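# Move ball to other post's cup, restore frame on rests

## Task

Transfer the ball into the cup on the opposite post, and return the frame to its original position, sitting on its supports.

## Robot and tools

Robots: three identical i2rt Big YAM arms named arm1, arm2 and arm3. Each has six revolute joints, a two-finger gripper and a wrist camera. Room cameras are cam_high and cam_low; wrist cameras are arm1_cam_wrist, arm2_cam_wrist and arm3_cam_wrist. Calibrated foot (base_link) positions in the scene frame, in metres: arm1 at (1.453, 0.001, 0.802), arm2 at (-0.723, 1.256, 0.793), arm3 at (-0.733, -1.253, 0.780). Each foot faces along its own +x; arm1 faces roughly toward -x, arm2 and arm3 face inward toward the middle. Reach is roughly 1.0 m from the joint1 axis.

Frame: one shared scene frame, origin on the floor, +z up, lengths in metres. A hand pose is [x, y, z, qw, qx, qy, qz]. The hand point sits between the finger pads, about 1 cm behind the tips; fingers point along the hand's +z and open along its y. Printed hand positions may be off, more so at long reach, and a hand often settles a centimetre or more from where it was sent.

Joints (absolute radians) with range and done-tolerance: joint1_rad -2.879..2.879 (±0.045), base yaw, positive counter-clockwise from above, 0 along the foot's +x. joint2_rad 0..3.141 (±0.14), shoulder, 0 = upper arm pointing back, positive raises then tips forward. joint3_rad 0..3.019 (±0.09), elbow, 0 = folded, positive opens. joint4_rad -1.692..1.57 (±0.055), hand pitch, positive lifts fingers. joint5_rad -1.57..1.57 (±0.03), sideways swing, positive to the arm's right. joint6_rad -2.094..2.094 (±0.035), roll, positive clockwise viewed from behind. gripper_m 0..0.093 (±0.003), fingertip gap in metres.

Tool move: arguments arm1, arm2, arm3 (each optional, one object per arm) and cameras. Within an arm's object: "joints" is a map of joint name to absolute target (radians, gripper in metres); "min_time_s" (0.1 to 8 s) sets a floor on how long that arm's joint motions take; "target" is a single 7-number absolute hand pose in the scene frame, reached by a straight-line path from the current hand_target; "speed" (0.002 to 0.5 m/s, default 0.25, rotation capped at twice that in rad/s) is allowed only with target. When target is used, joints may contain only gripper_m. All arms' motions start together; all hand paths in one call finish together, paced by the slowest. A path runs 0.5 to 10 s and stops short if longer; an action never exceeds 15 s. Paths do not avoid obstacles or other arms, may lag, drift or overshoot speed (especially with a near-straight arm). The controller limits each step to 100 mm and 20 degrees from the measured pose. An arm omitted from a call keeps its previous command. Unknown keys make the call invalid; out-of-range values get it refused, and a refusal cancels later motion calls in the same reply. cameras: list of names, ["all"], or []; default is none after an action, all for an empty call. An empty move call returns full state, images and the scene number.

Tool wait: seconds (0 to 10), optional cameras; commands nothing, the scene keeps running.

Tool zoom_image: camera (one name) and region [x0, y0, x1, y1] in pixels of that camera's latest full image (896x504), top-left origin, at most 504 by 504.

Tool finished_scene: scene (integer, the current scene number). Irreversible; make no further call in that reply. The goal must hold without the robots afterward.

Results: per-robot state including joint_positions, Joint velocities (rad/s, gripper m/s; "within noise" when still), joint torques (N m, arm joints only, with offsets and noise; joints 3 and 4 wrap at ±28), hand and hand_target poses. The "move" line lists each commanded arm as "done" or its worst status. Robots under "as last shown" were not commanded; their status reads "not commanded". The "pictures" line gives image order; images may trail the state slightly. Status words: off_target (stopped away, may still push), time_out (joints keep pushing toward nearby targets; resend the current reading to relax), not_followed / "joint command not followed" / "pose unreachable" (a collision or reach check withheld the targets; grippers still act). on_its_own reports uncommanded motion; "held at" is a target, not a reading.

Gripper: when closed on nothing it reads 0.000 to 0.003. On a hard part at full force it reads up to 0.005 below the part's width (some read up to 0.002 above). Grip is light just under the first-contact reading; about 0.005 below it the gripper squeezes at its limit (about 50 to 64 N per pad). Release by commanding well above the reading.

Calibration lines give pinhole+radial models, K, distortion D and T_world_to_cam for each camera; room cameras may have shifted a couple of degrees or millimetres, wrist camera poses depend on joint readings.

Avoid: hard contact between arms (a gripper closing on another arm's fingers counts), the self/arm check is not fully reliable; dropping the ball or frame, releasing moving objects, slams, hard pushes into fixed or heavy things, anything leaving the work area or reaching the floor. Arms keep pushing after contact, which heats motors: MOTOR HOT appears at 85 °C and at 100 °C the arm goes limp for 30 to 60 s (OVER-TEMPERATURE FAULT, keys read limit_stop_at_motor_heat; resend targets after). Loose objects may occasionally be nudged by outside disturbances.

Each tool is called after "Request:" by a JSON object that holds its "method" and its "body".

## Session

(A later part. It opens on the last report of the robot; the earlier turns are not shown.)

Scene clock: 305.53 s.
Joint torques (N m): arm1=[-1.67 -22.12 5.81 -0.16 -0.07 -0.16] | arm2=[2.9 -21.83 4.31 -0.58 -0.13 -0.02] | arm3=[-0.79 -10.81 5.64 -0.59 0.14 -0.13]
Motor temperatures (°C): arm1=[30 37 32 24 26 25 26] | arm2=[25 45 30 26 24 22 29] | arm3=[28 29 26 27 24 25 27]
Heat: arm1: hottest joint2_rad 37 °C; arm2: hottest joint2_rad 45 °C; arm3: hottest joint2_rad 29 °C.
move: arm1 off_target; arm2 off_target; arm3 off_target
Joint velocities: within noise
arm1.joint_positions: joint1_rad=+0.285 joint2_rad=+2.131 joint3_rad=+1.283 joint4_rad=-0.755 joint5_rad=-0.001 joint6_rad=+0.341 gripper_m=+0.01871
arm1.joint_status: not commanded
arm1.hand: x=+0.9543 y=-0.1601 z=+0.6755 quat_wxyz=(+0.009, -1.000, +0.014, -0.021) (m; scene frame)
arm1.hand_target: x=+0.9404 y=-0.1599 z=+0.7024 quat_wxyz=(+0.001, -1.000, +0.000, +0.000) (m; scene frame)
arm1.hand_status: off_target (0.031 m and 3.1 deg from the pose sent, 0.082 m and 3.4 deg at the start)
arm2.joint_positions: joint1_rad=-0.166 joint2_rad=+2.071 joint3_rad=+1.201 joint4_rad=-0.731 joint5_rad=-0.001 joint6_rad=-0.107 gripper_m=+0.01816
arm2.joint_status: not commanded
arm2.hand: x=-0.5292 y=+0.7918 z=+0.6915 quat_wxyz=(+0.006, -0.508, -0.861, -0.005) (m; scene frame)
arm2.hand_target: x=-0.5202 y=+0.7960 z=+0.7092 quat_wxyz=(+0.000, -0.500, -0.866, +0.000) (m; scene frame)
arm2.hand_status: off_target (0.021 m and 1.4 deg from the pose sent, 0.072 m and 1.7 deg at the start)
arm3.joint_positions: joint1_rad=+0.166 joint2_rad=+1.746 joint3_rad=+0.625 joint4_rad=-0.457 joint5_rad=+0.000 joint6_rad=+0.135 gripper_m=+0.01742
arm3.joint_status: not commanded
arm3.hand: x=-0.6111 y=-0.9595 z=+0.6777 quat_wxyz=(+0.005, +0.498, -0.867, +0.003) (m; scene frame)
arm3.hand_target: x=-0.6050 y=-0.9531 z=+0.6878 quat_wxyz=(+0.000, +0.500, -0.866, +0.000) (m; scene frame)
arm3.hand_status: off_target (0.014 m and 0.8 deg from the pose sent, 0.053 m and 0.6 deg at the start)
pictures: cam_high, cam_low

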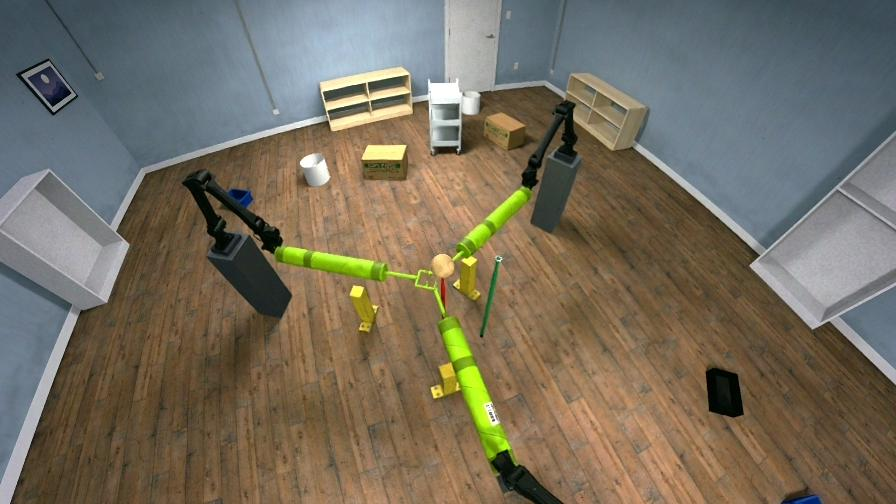

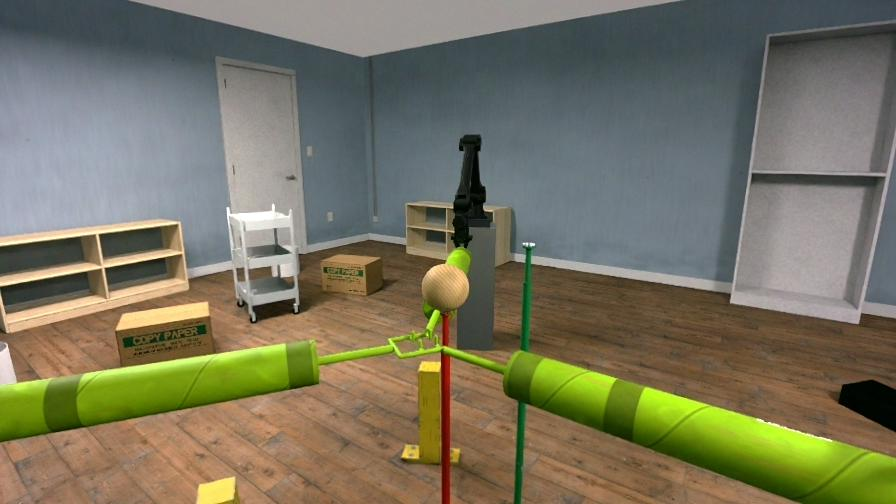

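Request:
{"method": "move", "body": {"arm1": {"target":[0.966,-0.1125,0.702,0,1,0,0],"speed":0.08}, "arm2": {"target":[-0.499,0.840,0.710,0,0.5,0.866,0],"speed":0.08}, "arm3": {"target":[-0.580,-0.909,0.692,0,-0.5,0.866,0],"speed":0.08}, "cameras": ["cam_high","cam_low"]}}

Request:
{"method": "zoom_image", "body": {"camera": "cam_low", "region": [390, 250, 490, 370]}}

Request:
{"method": "zoom_image", "body": {"camera": "cam_high", "region": [405, 245, 465, 305]}}

Scene clock: 328.13 s.
Joint torques (N m): arm1=[-1.49 -20.95 4.98 0.32 -0.11 -0.14] | arm2=[2.37 -20.84 3.71 -0.13 -0.14 -0.06] | arm3=[-0.91 -9.47 7.25 -0.43 0.15 -0.13]
Motor temperatures (°C): arm1=[30 42 33 24 26 25 27] | arm2=[25 41 30 26 24 22 29] | arm3=[27 28 27 27 24 25 27]
Heat: arm1: hottest joint2_rad 42 °C; arm2: hottest joint2_rad 41 °C; arm3: hottest joint2_rad 28 °C.
move: arm1 off_target; arm2 off_target; arm3 done
Joint velocities: within noise
arm1.joint_positions: joint1_rad=+0.208 joint2_rad=+2.069 joint3_rad=+1.161 joint4_rad=-0.703 joint5_rad=-0.001 joint6_rad=+0.263 gripper_m=+0.01871
arm1.joint_status: not commanded
arm1.hand: x=+0.9801 y=-0.1122 z=+0.6772 quat_wxyz=(+0.009, -1.000, +0.013, -0.025) (m; scene frame)
arm1.hand_target: x=+0.9662 y=-0.1124 z=+0.7015 quat_wxyz=(+0.001, -1.000, +0.000, +0.000) (m; scene frame)
arm1.hand_status: off_target (0.029 m and 3.4 deg from the pose sent, 0.056 m and 3.1 deg at the start)
arm2.joint_positions: joint1_rad=-0.082 joint2_rad=+2.019 joint3_rad=+1.105 joint4_rad=-0.699 joint5_rad=-0.002 joint6_rad=-0.025 gripper_m=+0.01816
arm2.joint_status: not commanded
arm2.hand: x=-0.5054 y=+0.8379 z=+0.6928 quat_wxyz=(+0.011, -0.507, -0.862, -0.007) (m; scene frame)
arm2.hand_target: x=-0.4992 y=+0.8401 z=+0.7092 quat_wxyz=(+0.000, -0.500, -0.866, +0.000) (m; scene frame)
arm2.hand_status: off_target (0.019 m and 1.8 deg from the pose sent, 0.060 m and 1.4 deg at the start)
arm3.joint_positions: joint1_rad=+0.152 joint2_rad=+1.782 joint3_rad=+0.761 joint4_rad=-0.536 joint5_rad=+0.000 joint6_rad=+0.120 gripper_m=+0.01742
arm3.joint_status: not commanded
arm3.hand: x=-0.5863 y=-0.9136 z=+0.6908 quat_wxyz=(-0.003, +0.498, -0.867, -0.003) (m; scene frame)
arm3.hand_target: x=-0.5801 y=-0.9091 z=+0.6920 quat_wxyz=(+0.000, +0.500, -0.866, +0.000) (m; scene frame)
arm3.hand_status: done (0.008 m and 0.6 deg from the pose sent, 0.061 m and 0.8 deg at the start)
pictures: cam_high, cam_low

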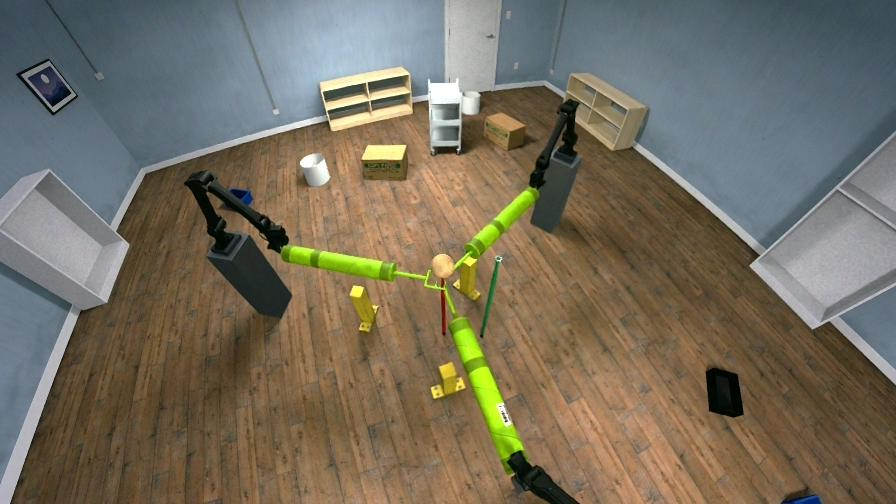

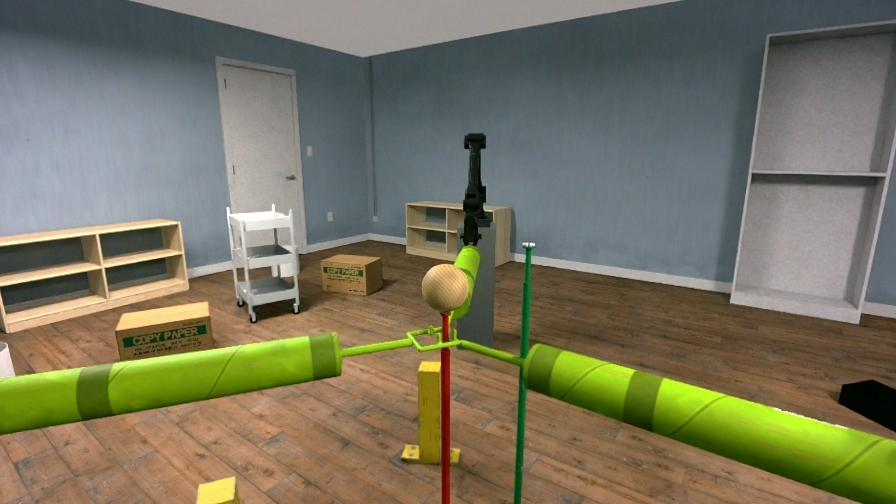

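Scaled by 4.200 from the camera's 896x504 image, which has a finer 1280x720 frame.

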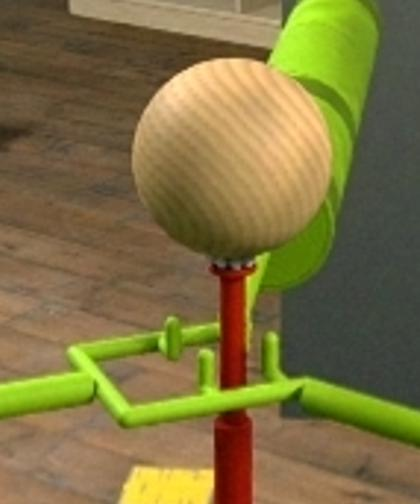

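Scaled by 8.400 from the camera's 896x504 image, which has a finer 1280x720 frame.

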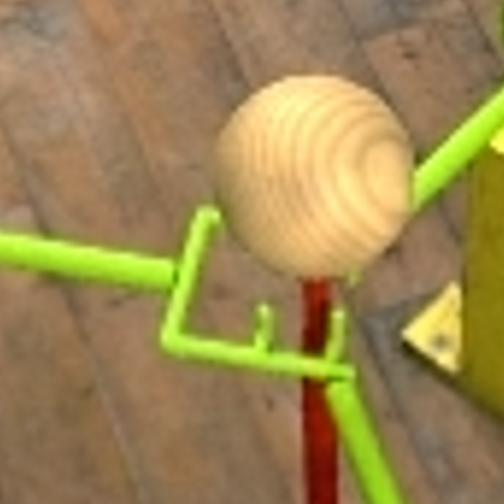

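Request:
{"method": "move", "body": {"arm1": {"target":[0.966,-0.104,0.785,0,1,0,0],"speed":0.08}, "arm2": {"target":[-0.496,0.849,0.790,0,0.5,0.866,0],"speed":0.08}, "arm3": {"target":[-0.581,-0.900,0.776,0,-0.5,0.866,0],"speed":0.08}, "cameras": ["cam_high","cam_low"]}}

Request:
{"method": "zoom_image", "body": {"camera": "cam_low", "region": [390, 220, 490, 340]}}

Request:
{"method": "zoom_image", "body": {"camera": "cam_high", "region": [405, 235, 465, 295]}}

Scene clock: 350.30 s.
Joint torques (N m): arm1=[-1.67 -20.01 8.31 -0.81 -0.15 -0.13] | arm2=[2.73 -20.07 6.31 -1.28 -0.08 -0.02] | arm3=[0.15 -12.28 8.38 -1.25 0.19 -0.01]
Motor temperatures (°C): arm1=[30 42 32 24 25 25 27] | arm2=[25 39 30 26 24 22 30] | arm3=[27 29 29 27 24 25 27]
Heat: arm1: hottest joint2_rad 42 °C; arm2: hottest joint2_rad 39 °C; arm3: hottest joint2_rad 29 °C.
move: arm1 off_target; arm2 off_target; arm3 off_target
Joint velocities: within noise
arm1.joint_positions: joint1_rad=+0.191 joint2_rad=+1.911 joint3_rad=+1.158 joint4_rad=-0.859 joint5_rad=-0.001 joint6_rad=+0.245 gripper_m=+0.01871
arm1.joint_status: not commanded
arm1.hand: x=+0.9838 y=-0.1032 z=+0.7513 quat_wxyz=(+0.009, -1.000, +0.013, -0.025) (m; scene frame)
arm1.hand_target: x=+0.9668 y=-0.1039 z=+0.7843 quat_wxyz=(+0.001, -1.000, +0.000, +0.001) (m; scene frame)
arm1.hand_status: off_target (0.038 m and 3.4 deg from the pose sent, 0.109 m and 3.5 deg at the start)
arm2.joint_positions: joint1_rad=-0.072 joint2_rad=+1.857 joint3_rad=+1.102 joint4_rad=-0.850 joint5_rad=-0.003 joint6_rad=-0.014 gripper_m=+0.01816
arm2.joint_status: not commanded
arm2.hand: x=-0.5045 y=+0.8469 z=+0.7656 quat_wxyz=(+0.007, -0.508, -0.861, -0.005) (m; scene frame)
arm2.hand_target: x=-0.4963 y=+0.8490 z=+0.7891 quat_wxyz=(+0.000, -0.500, -0.866, +0.000) (m; scene frame)
arm2.hand_status: off_target (0.026 m and 1.5 deg from the pose sent, 0.098 m and 1.8 deg at the start)
arm3.joint_positions: joint1_rad=+0.152 joint2_rad=+1.642 joint3_rad=+0.836 joint4_rad=-0.771 joint5_rad=-0.001 joint6_rad=+0.120 gripper_m=+0.01742
arm3.joint_status: not commanded
arm3.hand: x=-0.5826 y=-0.9050 z=+0.7578 quat_wxyz=(+0.005, +0.498, -0.867, +0.002) (m; scene frame)
arm3.hand_target: x=-0.5811 y=-0.9001 z=+0.7754 quat_wxyz=(+0.000, +0.500, -0.866, +0.000) (m; scene frame)
arm3.hand_status: off_target (0.019 m and 0.6 deg from the pose sent, 0.086 m and 0.6 deg at the start)
pictures: cam_high, cam_low

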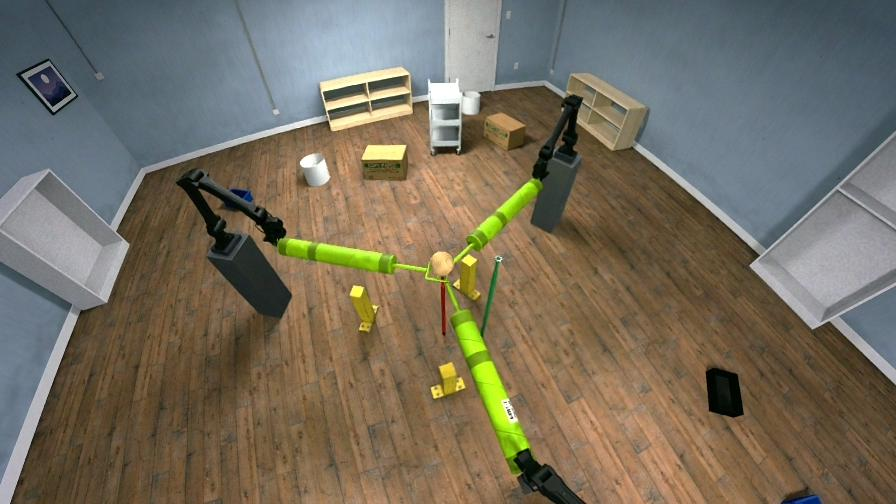

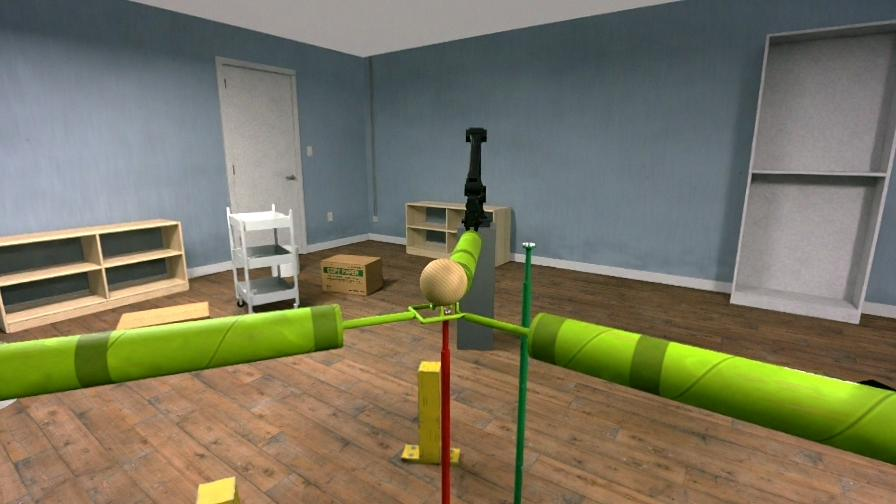

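Scaled by 4.200 from the camera's 896x504 image, which has a finer 1280x720 frame.

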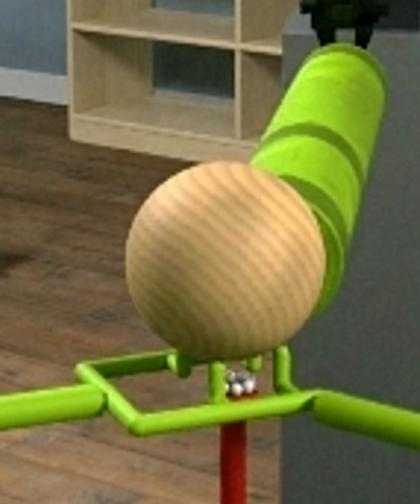

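Scaled by 8.400 from the camera's 896x504 image, which has a finer 1280x720 frame.

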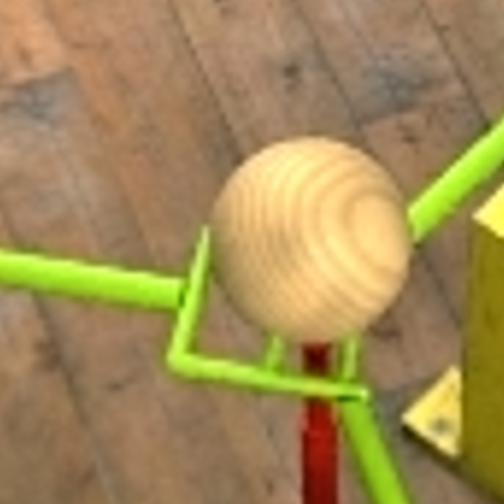

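Request:
{"method": "move", "body": {"arm1": {"target":[0.966,-0.104,0.945,0,1,0,0],"speed":0.1}, "arm2": {"target":[-0.496,0.849,0.955,0,0.5,0.866,0],"speed":0.1}, "arm3": {"target":[-0.581,-0.900,0.939,0,-0.5,0.866,0],"speed":0.1}, "cameras": ["cam_high","cam_low"]}}

Request:
{"method": "zoom_image", "body": {"camera": "cam_low", "region": [380, 160, 540, 320]}}

Request:
{"method": "zoom_image", "body": {"camera": "cam_high", "region": [395, 205, 515, 285]}}

Scene clock: 360.83 s.
Joint torques (N m): arm1=[-1.26 -18.73 12.66 -1.14 -0.18 -0.11] | arm2=[2.55 -19.14 10.78 -1.74 -0.32 -0.04] | arm3=[0.21 -11.63 12.37 -1.83 0.31 0.01]
Motor temperatures (°C): arm1=[30 42 34 24 25 25 27] | arm2=[25 41 31 26 24 22 30] | arm3=[27 30 29 27 24 25 27]
Heat: arm1: hottest joint2_rad 42 °C; arm2: hottest joint2_rad 41 °C; arm3: hottest joint2_rad 30 °C.
move: arm1 off_target; arm2 off_target; arm3 off_target
Joint velocities: within noise
arm1.joint_positions: joint1_rad=+0.185 joint2_rad=+1.703 joint3_rad=+1.315 joint4_rad=-1.245 joint5_rad=+0.001 joint6_rad=+0.240 gripper_m=+0.01871
arm1.joint_status: not commanded
arm1.hand: x=+0.9850 y=-0.1010 z=+0.9003 quat_wxyz=(+0.012, -0.999, +0.013, -0.036) (m; scene frame)
arm1.hand_target: x=+0.9682 y=-0.1035 z=+0.9445 quat_wxyz=(+0.001, -1.000, +0.000, +0.001) (m; scene frame)
arm1.hand_status: off_target (0.049 m and 4.6 deg from the pose sent, 0.195 m and 3.4 deg at the start)
arm2.joint_positions: joint1_rad=-0.071 joint2_rad=+1.657 joint3_rad=+1.278 joint4_rad=-1.256 joint5_rad=+0.003 joint6_rad=-0.013 gripper_m=+0.01816
arm2.joint_status: not commanded
arm2.hand: x=-0.5070 y=+0.8512 z=+0.9138 quat_wxyz=(+0.022, -0.508, -0.861, -0.011) (m; scene frame)
arm2.hand_target: x=-0.4969 y=+0.8500 z=+0.9537 quat_wxyz=(+0.000, -0.500, -0.866, +0.000) (m; scene frame)
arm2.hand_status: off_target (0.043 m and 3.0 deg from the pose sent, 0.190 m and 1.5 deg at the start)
arm3.joint_positions: joint1_rad=+0.152 joint2_rad=+1.415 joint3_rad=+1.049 joint4_rad=-1.223 joint5_rad=-0.004 joint6_rad=+0.120 gripper_m=+0.01742
arm3.joint_status: not commanded
arm3.hand: x=-0.5815 y=-0.9016 z=+0.9086 quat_wxyz=(+0.010, +0.498, -0.867, +0.004) (m; scene frame)
arm3.hand_target: x=-0.5811 y=-0.9004 z=+0.9379 quat_wxyz=(+0.000, +0.500, -0.866, +0.000) (m; scene frame)
arm3.hand_status: off_target (0.030 m and 1.3 deg from the pose sent, 0.181 m and 0.6 deg at the start)
pictures: cam_high, cam_low

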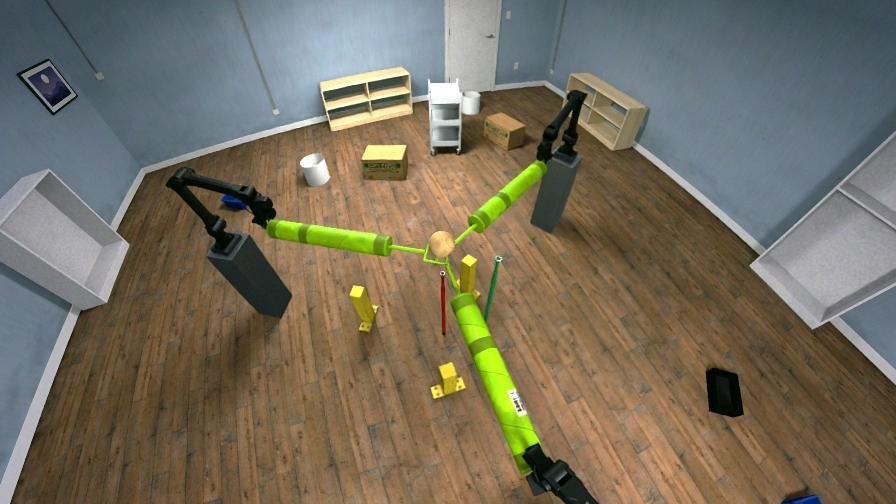

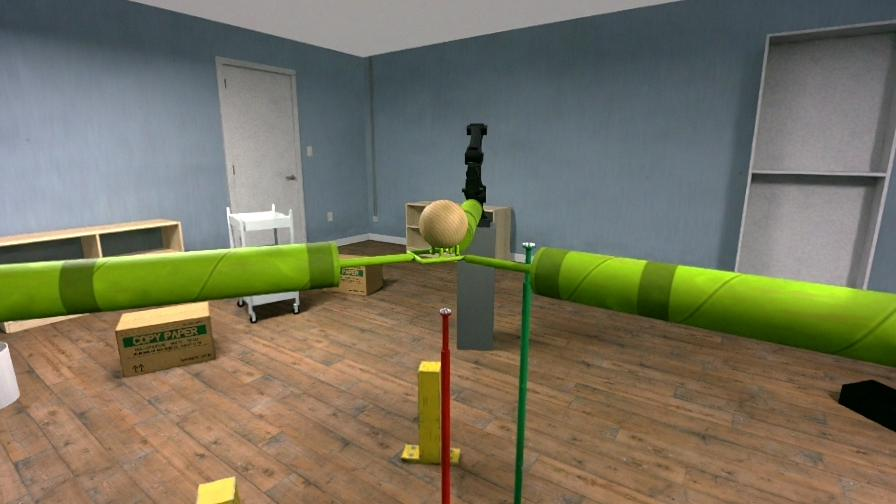

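Scaled by 3.150 from the camera's 896x504 image, which has a finer 1280x720 frame.

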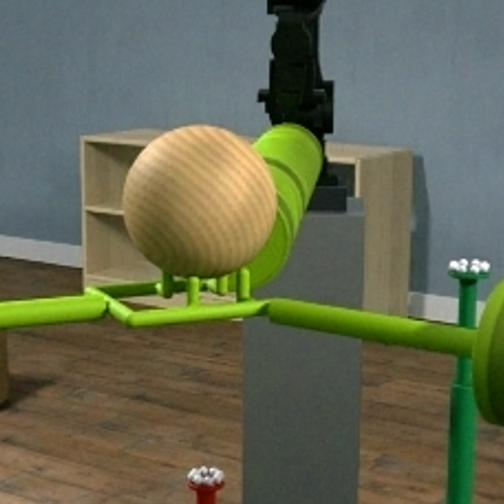

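Scaled by 4.200 from the camera's 896x504 image, which has a finer 1280x720 frame.

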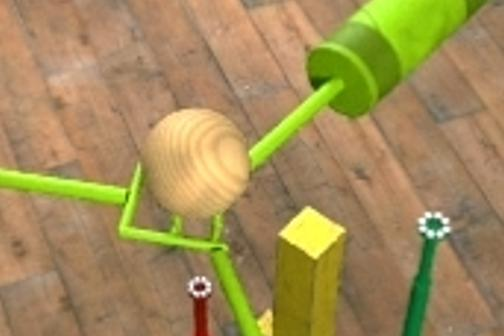

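Request:
{"method": "move", "body": {"arm1": {"target":[1.093,0.124,0.990,0,1,0,0],"speed":0.1}, "arm2": {"target":[-0.374,1.079,1.003,0,0.5,0.866,0],"speed":0.1}, "arm3": {"target":[-0.453,-0.671,0.989,0,-0.5,0.866,0],"speed":0.1}, "cameras": ["cam_high","cam_low"]}}

Request:
{"method": "zoom_image", "body": {"camera": "cam_low", "region": [460, 160, 600, 300]}}

Request:
{"method": "zoom_image", "body": {"camera": "cam_high", "region": [450, 205, 550, 295]}}

Scene clock: 386.67 s.
Joint torques (N m): arm1=[-1.9 -13.45 10.02 0.08 -0.41 -0.23] | arm2=[3.08 -15.79 9.74 -0.42 0.03 -0.03] | arm3=[-1.32 -17.96 15.01 -0.98 0.25 -0.18]
Motor temperatures (°C): arm1=[30 38 40 24 25 25 27] | arm2=[25 42 39 26 23 22 30] | arm3=[27 29 35 27 23 25 28]
Heat: arm1: hottest joint3_rad 40 °C; arm2: hottest joint2_rad 42 °C; arm3: hottest joint3_rad 35 °C.
move: arm1 off_target; arm2 off_target; arm3 off_target
Joint velocities: within noise
arm1.joint_positions: joint1_rad=-0.356 joint2_rad=+1.382 joint3_rad=+1.113 joint4_rad=-1.359 joint5_rad=+0.001 joint6_rad=-0.296 gripper_m=+0.01871
arm1.joint_status: not commanded
arm1.hand: x=+1.0993 y=+0.1194 z=+0.9650 quat_wxyz=(-0.004, -0.999, +0.016, -0.033) (m; scene frame)
arm1.hand_target: x=+1.0936 y=+0.1238 z=+0.9897 quat_wxyz=(+0.001, -1.000, +0.000, +0.000) (m; scene frame)
arm1.hand_status: off_target (0.026 m and 4.2 deg from the pose sent, 0.265 m and 4.6 deg at the start)
arm2.joint_positions: joint1_rad=+0.506 joint2_rad=+1.435 joint3_rad=+1.190 joint4_rad=-1.408 joint5_rad=-0.014 joint6_rad=+0.569 gripper_m=+0.01816
arm2.joint_status: not commanded
arm2.hand: x=-0.3832 y=+1.0738 z=+0.9730 quat_wxyz=(+0.035, -0.510, -0.859, -0.001) (m; scene frame)
arm2.hand_target: x=-0.3750 y=+1.0793 z=+1.0023 quat_wxyz=(+0.000, -0.500, -0.866, +0.000) (m; scene frame)
arm2.hand_status: off_target (0.032 m and 4.3 deg from the pose sent, 0.278 m and 3.0 deg at the start)
arm3.joint_positions: joint1_rad=+0.127 joint2_rad=+2.067 joint3_rad=+2.069 joint4_rad=-1.604 joint5_rad=-0.002 joint6_rad=+0.095 gripper_m=+0.01742
arm3.joint_status: not commanded
arm3.hand: x=-0.4664 y=-0.6750 z=+0.9612 quat_wxyz=(+0.015, +0.498, -0.867, +0.009) (m; scene frame)
arm3.hand_target: x=-0.4538 y=-0.6723 z=+0.9886 quat_wxyz=(-0.001, +0.500, -0.866, +0.000) (m; scene frame)
arm3.hand_status: off_target (0.031 m and 2.0 deg from the pose sent, 0.276 m and 1.3 deg at the start)
pictures: cam_high, cam_low

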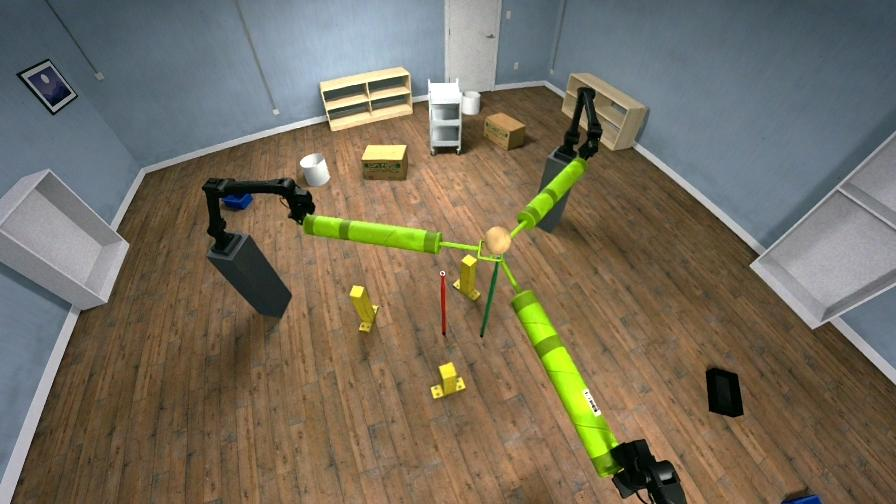

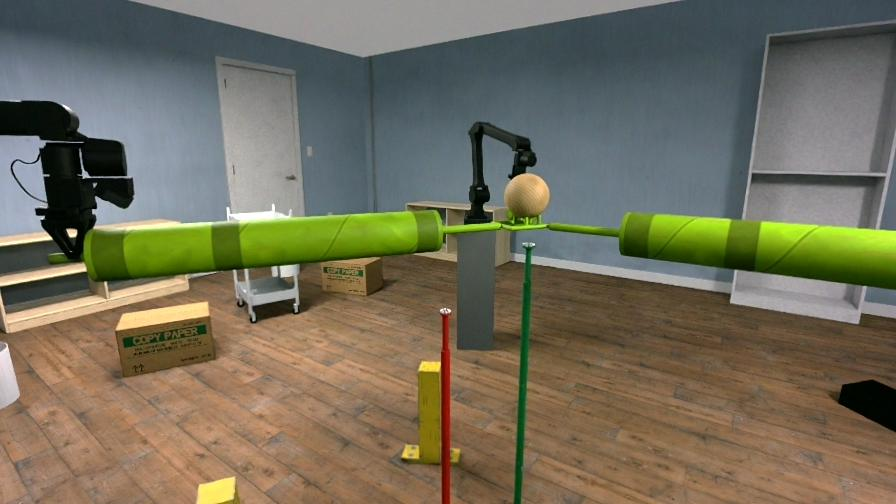

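Scaled by 3.600 from the camera's 896x504 image, which has a finer 1280x720 frame.

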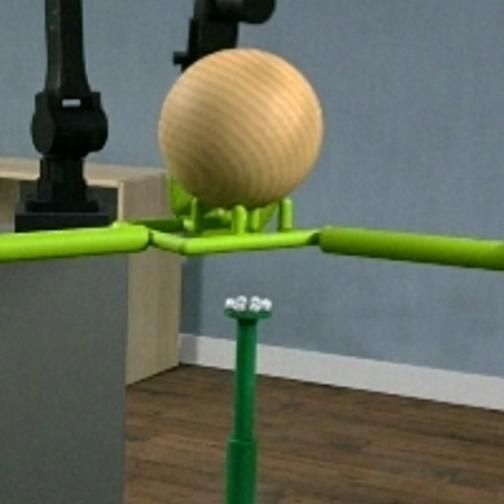

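Scaled by 5.040 from the camera's 896x504 image, which has a finer 1280x720 frame.

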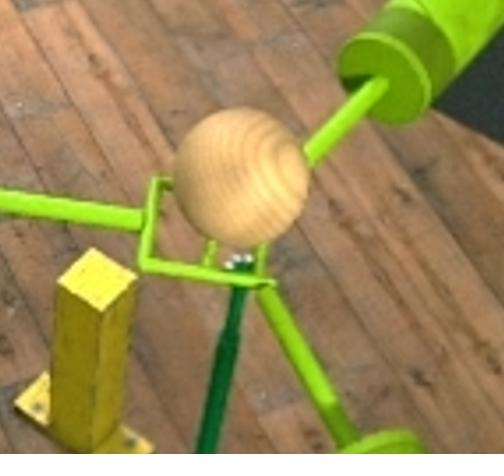

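Request:
{"method": "move", "body": {"arm1": {"target":[1.100,0.139,0.943,0,1,0,0],"speed":0.08}, "arm2": {"target":[-0.367,1.094,0.966,0,0.5,0.866,0],"speed":0.08}, "arm3": {"target":[-0.447,-0.657,0.956,0,-0.5,0.866,0],"speed":0.08}, "cameras": ["cam_high","cam_low"]}}

Request:
{"method": "zoom_image", "body": {"camera": "cam_low", "region": [470, 170, 590, 290]}}

Request:
{"method": "zoom_image", "body": {"camera": "cam_high", "region": [460, 215, 540, 295]}}

Scene clock: 412.37 s.
Joint torques (N m): arm1=[-2.2 -11.4 9.01 0.49 -0.32 -0.27] | arm2=[3.66 -14.15 7.88 0.25 -0.12 0.02] | arm3=[-0.85 -19.25 14.35 -0.46 0.25 -0.14]
Motor temperatures (°C): arm1=[30 37 40 24 26 25 27] | arm2=[25 39 37 26 23 22 30] | arm3=[27 34 44 27 23 25 28]
Heat: arm1: hottest joint3_rad 40 °C; arm2: hottest joint2_rad 39 °C; arm3: hottest joint3_rad 44 °C.
move: arm1 off_target; arm2 off_target; arm3 off_target
Joint velocities: arm1=[0.005 -0.005 -0.007 0.022 0.007 -0.007 -0.004] | arm2=[within noise] | arm3=[within noise]
arm1.joint_positions: joint1_rad=-0.395 joint2_rad=+1.395 joint3_rad=+1.026 joint4_rad=-1.240 joint5_rad=-0.002 joint6_rad=-0.334 gripper_m=+0.01871
arm1.joint_status: not commanded
arm1.hand: x=+1.1064 y=+0.1318 z=+0.9286 quat_wxyz=(-0.003, -1.000, +0.016, -0.023) (m; scene frame)
arm1.hand_target: x=+1.1003 y=+0.1388 z=+0.9430 quat_wxyz=(+0.001, -1.000, +0.000, +0.000) (m; scene frame)
arm1.hand_status: off_target (0.017 m and 3.2 deg from the pose sent, 0.029 m and 4.2 deg at the start)
arm2.joint_positions: joint1_rad=+0.543 joint2_rad=+1.435 joint3_rad=+1.138 joint4_rad=-1.329 joint5_rad=-0.010 joint6_rad=+0.607 gripper_m=+0.01816
arm2.joint_status: not commanded
arm2.hand: x=-0.3755 y=+1.0849 z=+0.9533 quat_wxyz=(+0.022, -0.511, -0.859, +0.002) (m; scene frame)
arm2.hand_target: x=-0.3674 y=+1.0940 z=+0.9658 quat_wxyz=(+0.000, -0.500, -0.866, +0.000) (m; scene frame)
arm2.hand_status: off_target (0.018 m and 2.9 deg from the pose sent, 0.027 m and 4.3 deg at the start)
arm3.joint_positions: joint1_rad=+0.123 joint2_rad=+2.124 joint3_rad=+2.073 joint4_rad=-1.564 joint5_rad=-0.002 joint6_rad=+0.092 gripper_m=+0.01742
arm3.joint_status: not commanded
arm3.hand: x=-0.4584 y=-0.6647 z=+0.9267 quat_wxyz=(+0.021, +0.498, -0.867, +0.012) (m; scene frame)
arm3.hand_target: x=-0.4477 y=-0.6584 z=+0.9558 quat_wxyz=(-0.001, +0.500, -0.866, +0.000) (m; scene frame)
arm3.hand_status: off_target (0.032 m and 2.8 deg from the pose sent, 0.027 m and 2.0 deg at the start)
pictures: cam_high, cam_low

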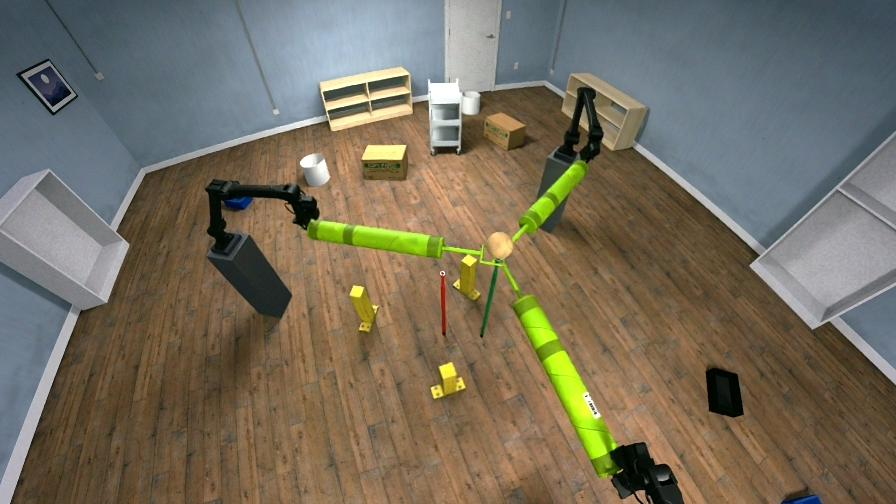

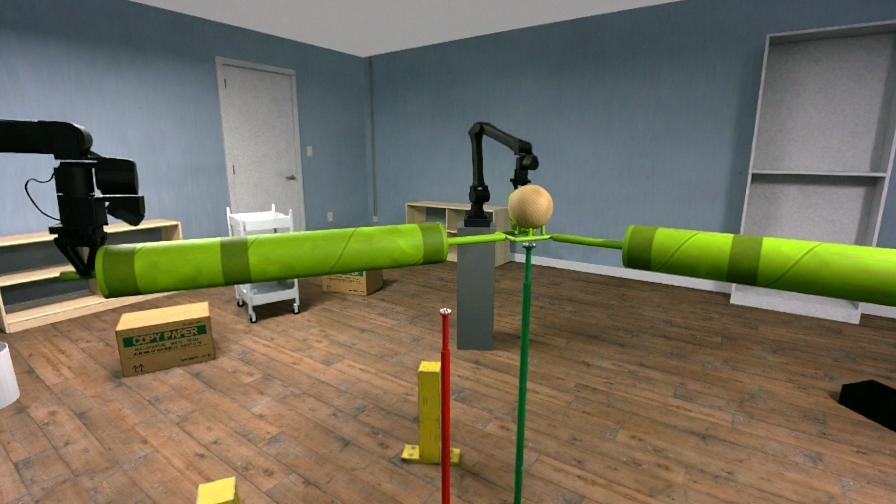

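Scaled by 4.200 from the camera's 896x504 image, which has a finer 1280x720 frame.

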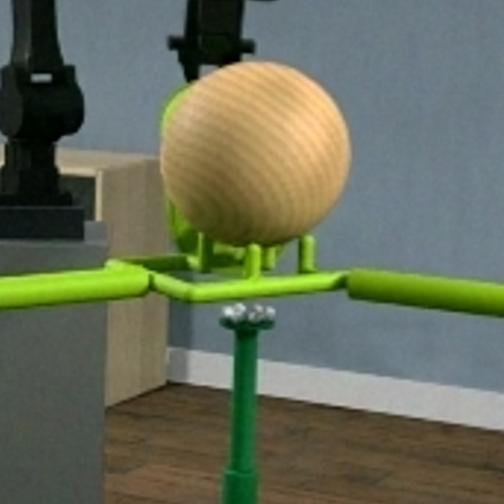

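Scaled by 6.300 from the camera's 896x504 image, which has a finer 1280x720 frame.

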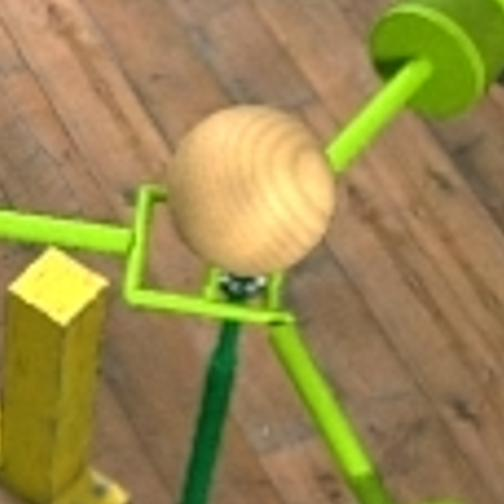

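Request:
{"method": "move", "body": {"arm1": {"target":[1.098,0.144,0.905,0,1,0,0],"speed":0.06}, "arm2": {"target":[-0.369,1.099,0.924,0,0.5,0.866,0],"speed":0.06}, "arm3": {"target":[-0.449,-0.652,0.931,0,-0.5,0.866,0],"speed":0.06}, "cameras": ["cam_high","cam_low"]}}

Request:
{"method": "zoom_image", "body": {"camera": "cam_low", "region": [470, 170, 590, 290]}}

Request:
{"method": "zoom_image", "body": {"camera": "cam_high", "region": [460, 215, 540, 295]}}

Scene clock: 437.07 s.
Joint torques (N m): arm1=[-1.44 -11.87 8.49 0.46 -0.36 -0.16] | arm2=[3.08 -12.16 7.42 0.23 -0.27 -0.02] | arm3=[-0.38 -19.49 11.6 0.47 0.45 -0.08]
Motor temperatures (°C): arm1=[30 35 39 24 26 25 27] | arm2=[25 37 39 26 23 21 30] | arm3=[27 35 47 27 23 25 28]
Heat: arm1: hottest joint3_rad 39 °C; arm2: hottest joint3_rad 39 °C; arm3: hottest joint3_rad 47 °C.
move: arm1 off_target; arm2 off_target; arm3 off_target
Joint velocities: within noise
arm1.joint_positions: joint1_rad=-0.414 joint2_rad=+1.443 joint3_rad=+0.972 joint4_rad=-1.132 joint5_rad=-0.002 joint6_rad=-0.355 gripper_m=+0.01871
arm1.joint_status: not commanded
arm1.hand: x=+1.1058 y=+0.1402 z=+0.8925 quat_wxyz=(-0.002, -1.000, +0.015, -0.020) (m; scene frame)
arm1.hand_target: x=+1.0982 y=+0.1440 z=+0.9051 quat_wxyz=(+0.001, -1.000, +0.000, +0.000) (m; scene frame)
arm1.hand_status: off_target (0.015 m and 2.9 deg from the pose sent, 0.028 m and 3.3 deg at the start)
arm2.joint_positions: joint1_rad=+0.560 joint2_rad=+1.437 joint3_rad=+1.052 joint4_rad=-1.213 joint5_rad=-0.006 joint6_rad=+0.622 gripper_m=+0.01816
arm2.joint_status: not commanded
arm2.hand: x=-0.3759 y=+1.0915 z=+0.9213 quat_wxyz=(+0.007, -0.510, -0.860, +0.003) (m; scene frame)
arm2.hand_target: x=-0.3691 y=+1.0990 z=+0.9241 quat_wxyz=(+0.000, -0.500, -0.866, +0.000) (m; scene frame)
arm2.hand_status: off_target (0.011 m and 1.6 deg from the pose sent, 0.033 m and 2.9 deg at the start)
arm3.joint_positions: joint1_rad=+0.123 joint2_rad=+2.142 joint3_rad=+2.073 joint4_rad=-1.537 joint5_rad=-0.007 joint6_rad=+0.092 gripper_m=+0.01742
arm3.joint_status: not commanded
arm3.hand: x=-0.4564 y=-0.6578 z=+0.9146 quat_wxyz=(+0.019, +0.498, -0.867, +0.008) (m; scene frame)
arm3.hand_target: x=-0.4493 y=-0.6524 z=+0.9310 quat_wxyz=(+0.000, +0.500, -0.866, +0.000) (m; scene frame)
arm3.hand_status: off_target (0.019 m and 2.3 deg from the pose sent, 0.016 m and 2.8 deg at the start)
pictures: cam_high, cam_low

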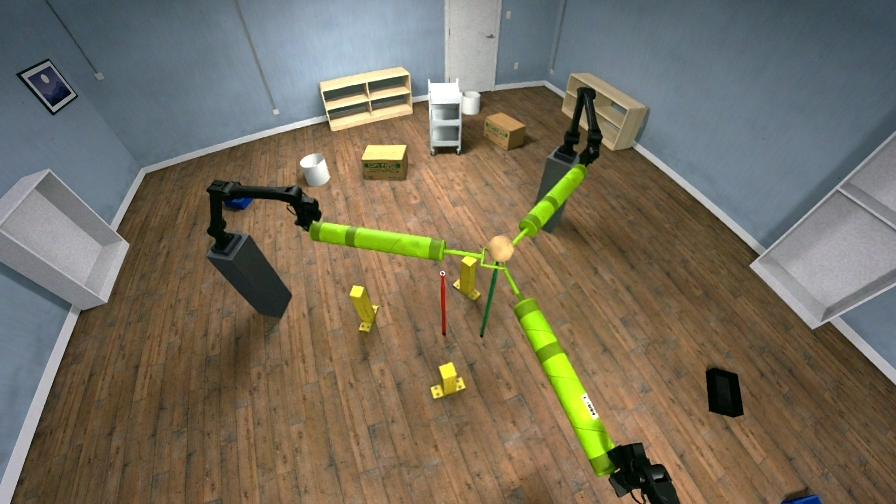

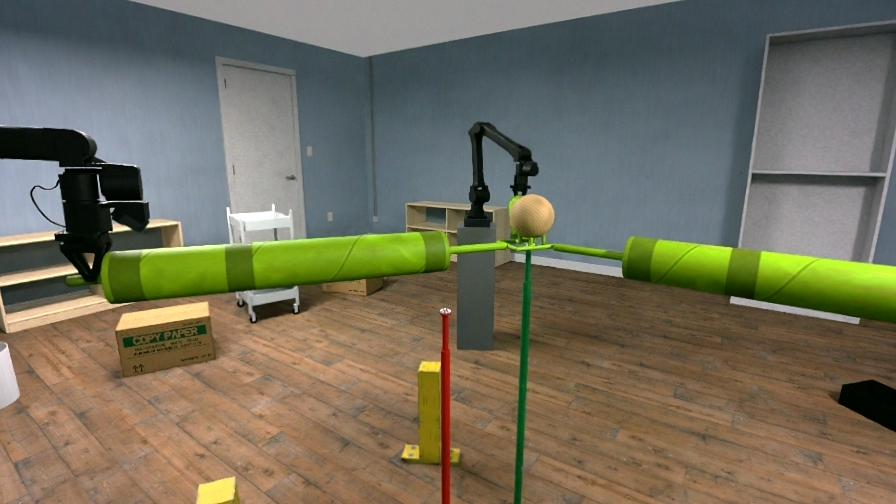

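Scaled by 4.200 from the camera's 896x504 image, which has a finer 1280x720 frame.

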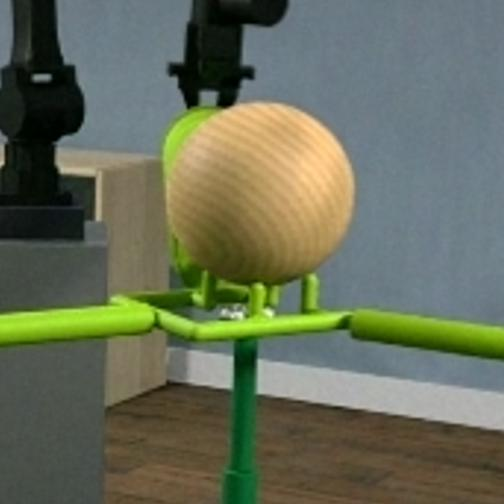

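Scaled by 6.300 from the camera's 896x504 image, which has a finer 1280x720 frame.

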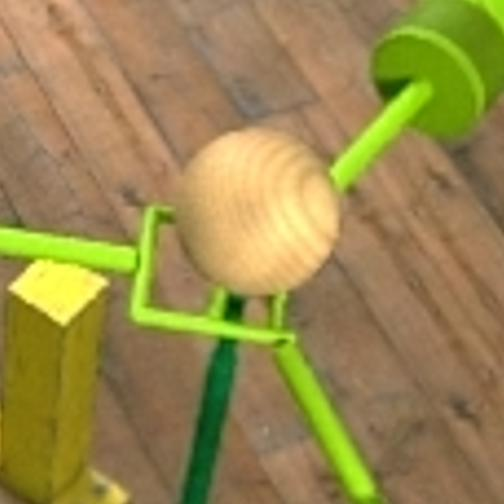

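Request:
{"method": "move", "body": {"arm1": {"target":[1.093,0.134,0.898,0,1,0,0],"speed":0.06}, "arm2": {"target":[-0.380,1.086,0.906,0,0.5,0.866,0],"speed":0.06}, "arm3": {"target":[-0.462,-0.664,0.909,0,-0.5,0.866,0],"speed":0.06}, "cameras": ["cam_high","cam_low"]}}

Request:
{"method": "zoom_image", "body": {"camera": "cam_low", "region": [470, 170, 590, 290]}}

Request:
{"method": "zoom_image", "body": {"camera": "cam_high", "region": [460, 215, 540, 295]}}

Scene clock: 452.87 s.
Joint torques (N m): arm1=[0.32 -12.16 8.13 0.44 -0.3 0.04] | arm2=[1.26 -11.63 7.02 0.23 -0.2 -0.26] | arm3=[0.38 -22.65 9.55 -0.18 0.26 0.03]
Motor temperatures (°C): arm1=[30 35 38 24 26 25 27] | arm2=[25 37 38 26 23 21 30] | arm3=[27 36 46 27 23 25 28]
Heat: arm1: hottest joint3_rad 38 °C; arm2: hottest joint3_rad 38 °C; arm3: hottest joint3_rad 46 °C.
move: arm1 off_target; arm2 done; arm3 off_target
Joint velocities: within noise
arm1.joint_positions: joint1_rad=-0.406 joint2_rad=+1.455 joint3_rad=+0.967 joint4_rad=-1.112 joint5_rad=-0.005 joint6_rad=-0.348 gripper_m=+0.01871
arm1.joint_status: not commanded
arm1.hand: x=+1.1024 y=+0.1377 z=+0.8866 quat_wxyz=(-0.003, -1.000, +0.015, -0.018) (m; scene frame)
arm1.hand_target: x=+1.0933 y=+0.1339 z=+0.8980 quat_wxyz=(+0.000, -1.000, +0.000, +0.000) (m; scene frame)
arm1.hand_status: off_target (0.015 m and 2.7 deg from the pose sent, 0.015 m and 2.9 deg at the start)
arm2.joint_positions: joint1_rad=+0.539 joint2_rad=+1.441 joint3_rad=+1.014 joint4_rad=-1.161 joint5_rad=-0.007 joint6_rad=+0.603 gripper_m=+0.01816
arm2.joint_status: not commanded
arm2.hand: x=-0.3817 y=+1.0850 z=+0.9064 quat_wxyz=(+0.002, -0.511, -0.860, +0.002) (m; scene frame)
arm2.hand_target: x=-0.3799 y=+1.0860 z=+0.9061 quat_wxyz=(+0.000, -0.500, -0.866, +0.000) (m; scene frame)
arm2.hand_status: done (0.002 m and 1.5 deg from the pose sent, 0.017 m and 1.6 deg at the start)
arm3.joint_positions: joint1_rad=+0.124 joint2_rad=+2.142 joint3_rad=+1.960 joint4_rad=-1.431 joint5_rad=-0.003 joint6_rad=+0.092 gripper_m=+0.01742
arm3.joint_status: not commanded
arm3.hand: x=-0.4596 y=-0.6644 z=+0.8721 quat_wxyz=(+0.020, +0.498, -0.867, +0.012) (m; scene frame)
arm3.hand_target: x=-0.4621 y=-0.6643 z=+0.9080 quat_wxyz=(+0.000, +0.500, -0.866, +0.000) (m; scene frame)
arm3.hand_status: off_target (0.037 m and 2.7 deg from the pose sent, 0.010 m and 2.3 deg at the start)
pictures: cam_high, cam_low

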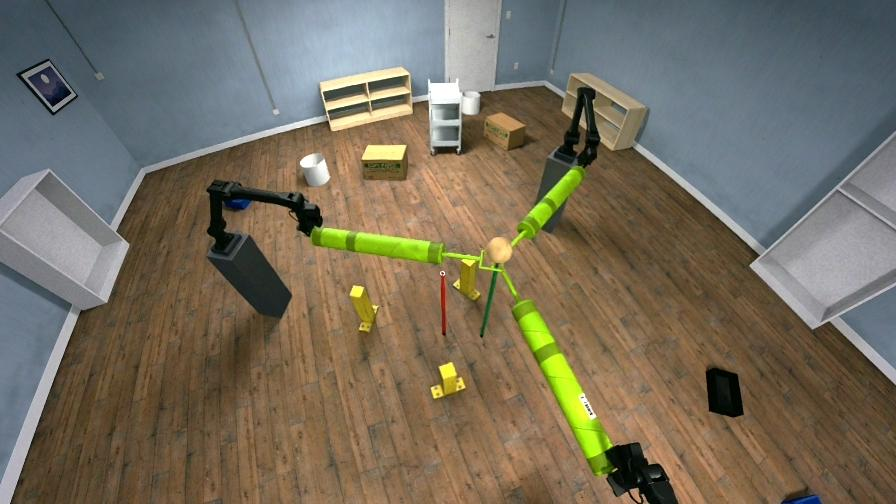

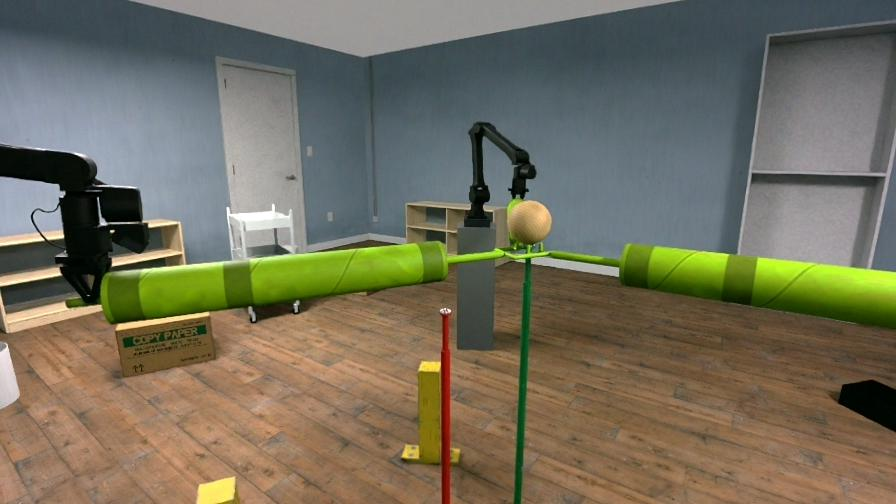

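Scaled by 4.200 from the camera's 896x504 image, which has a finer 1280x720 frame.

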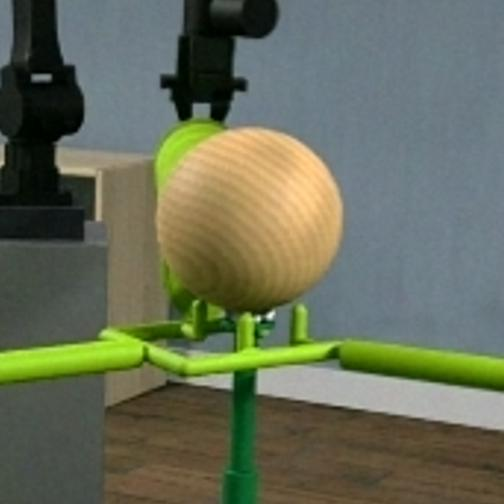

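Scaled by 6.300 from the camera's 896x504 image, which has a finer 1280x720 frame.

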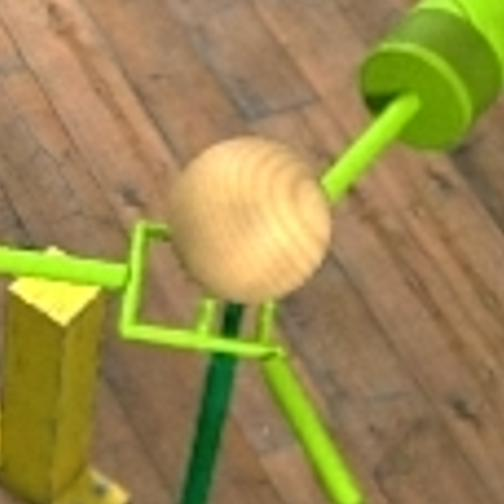

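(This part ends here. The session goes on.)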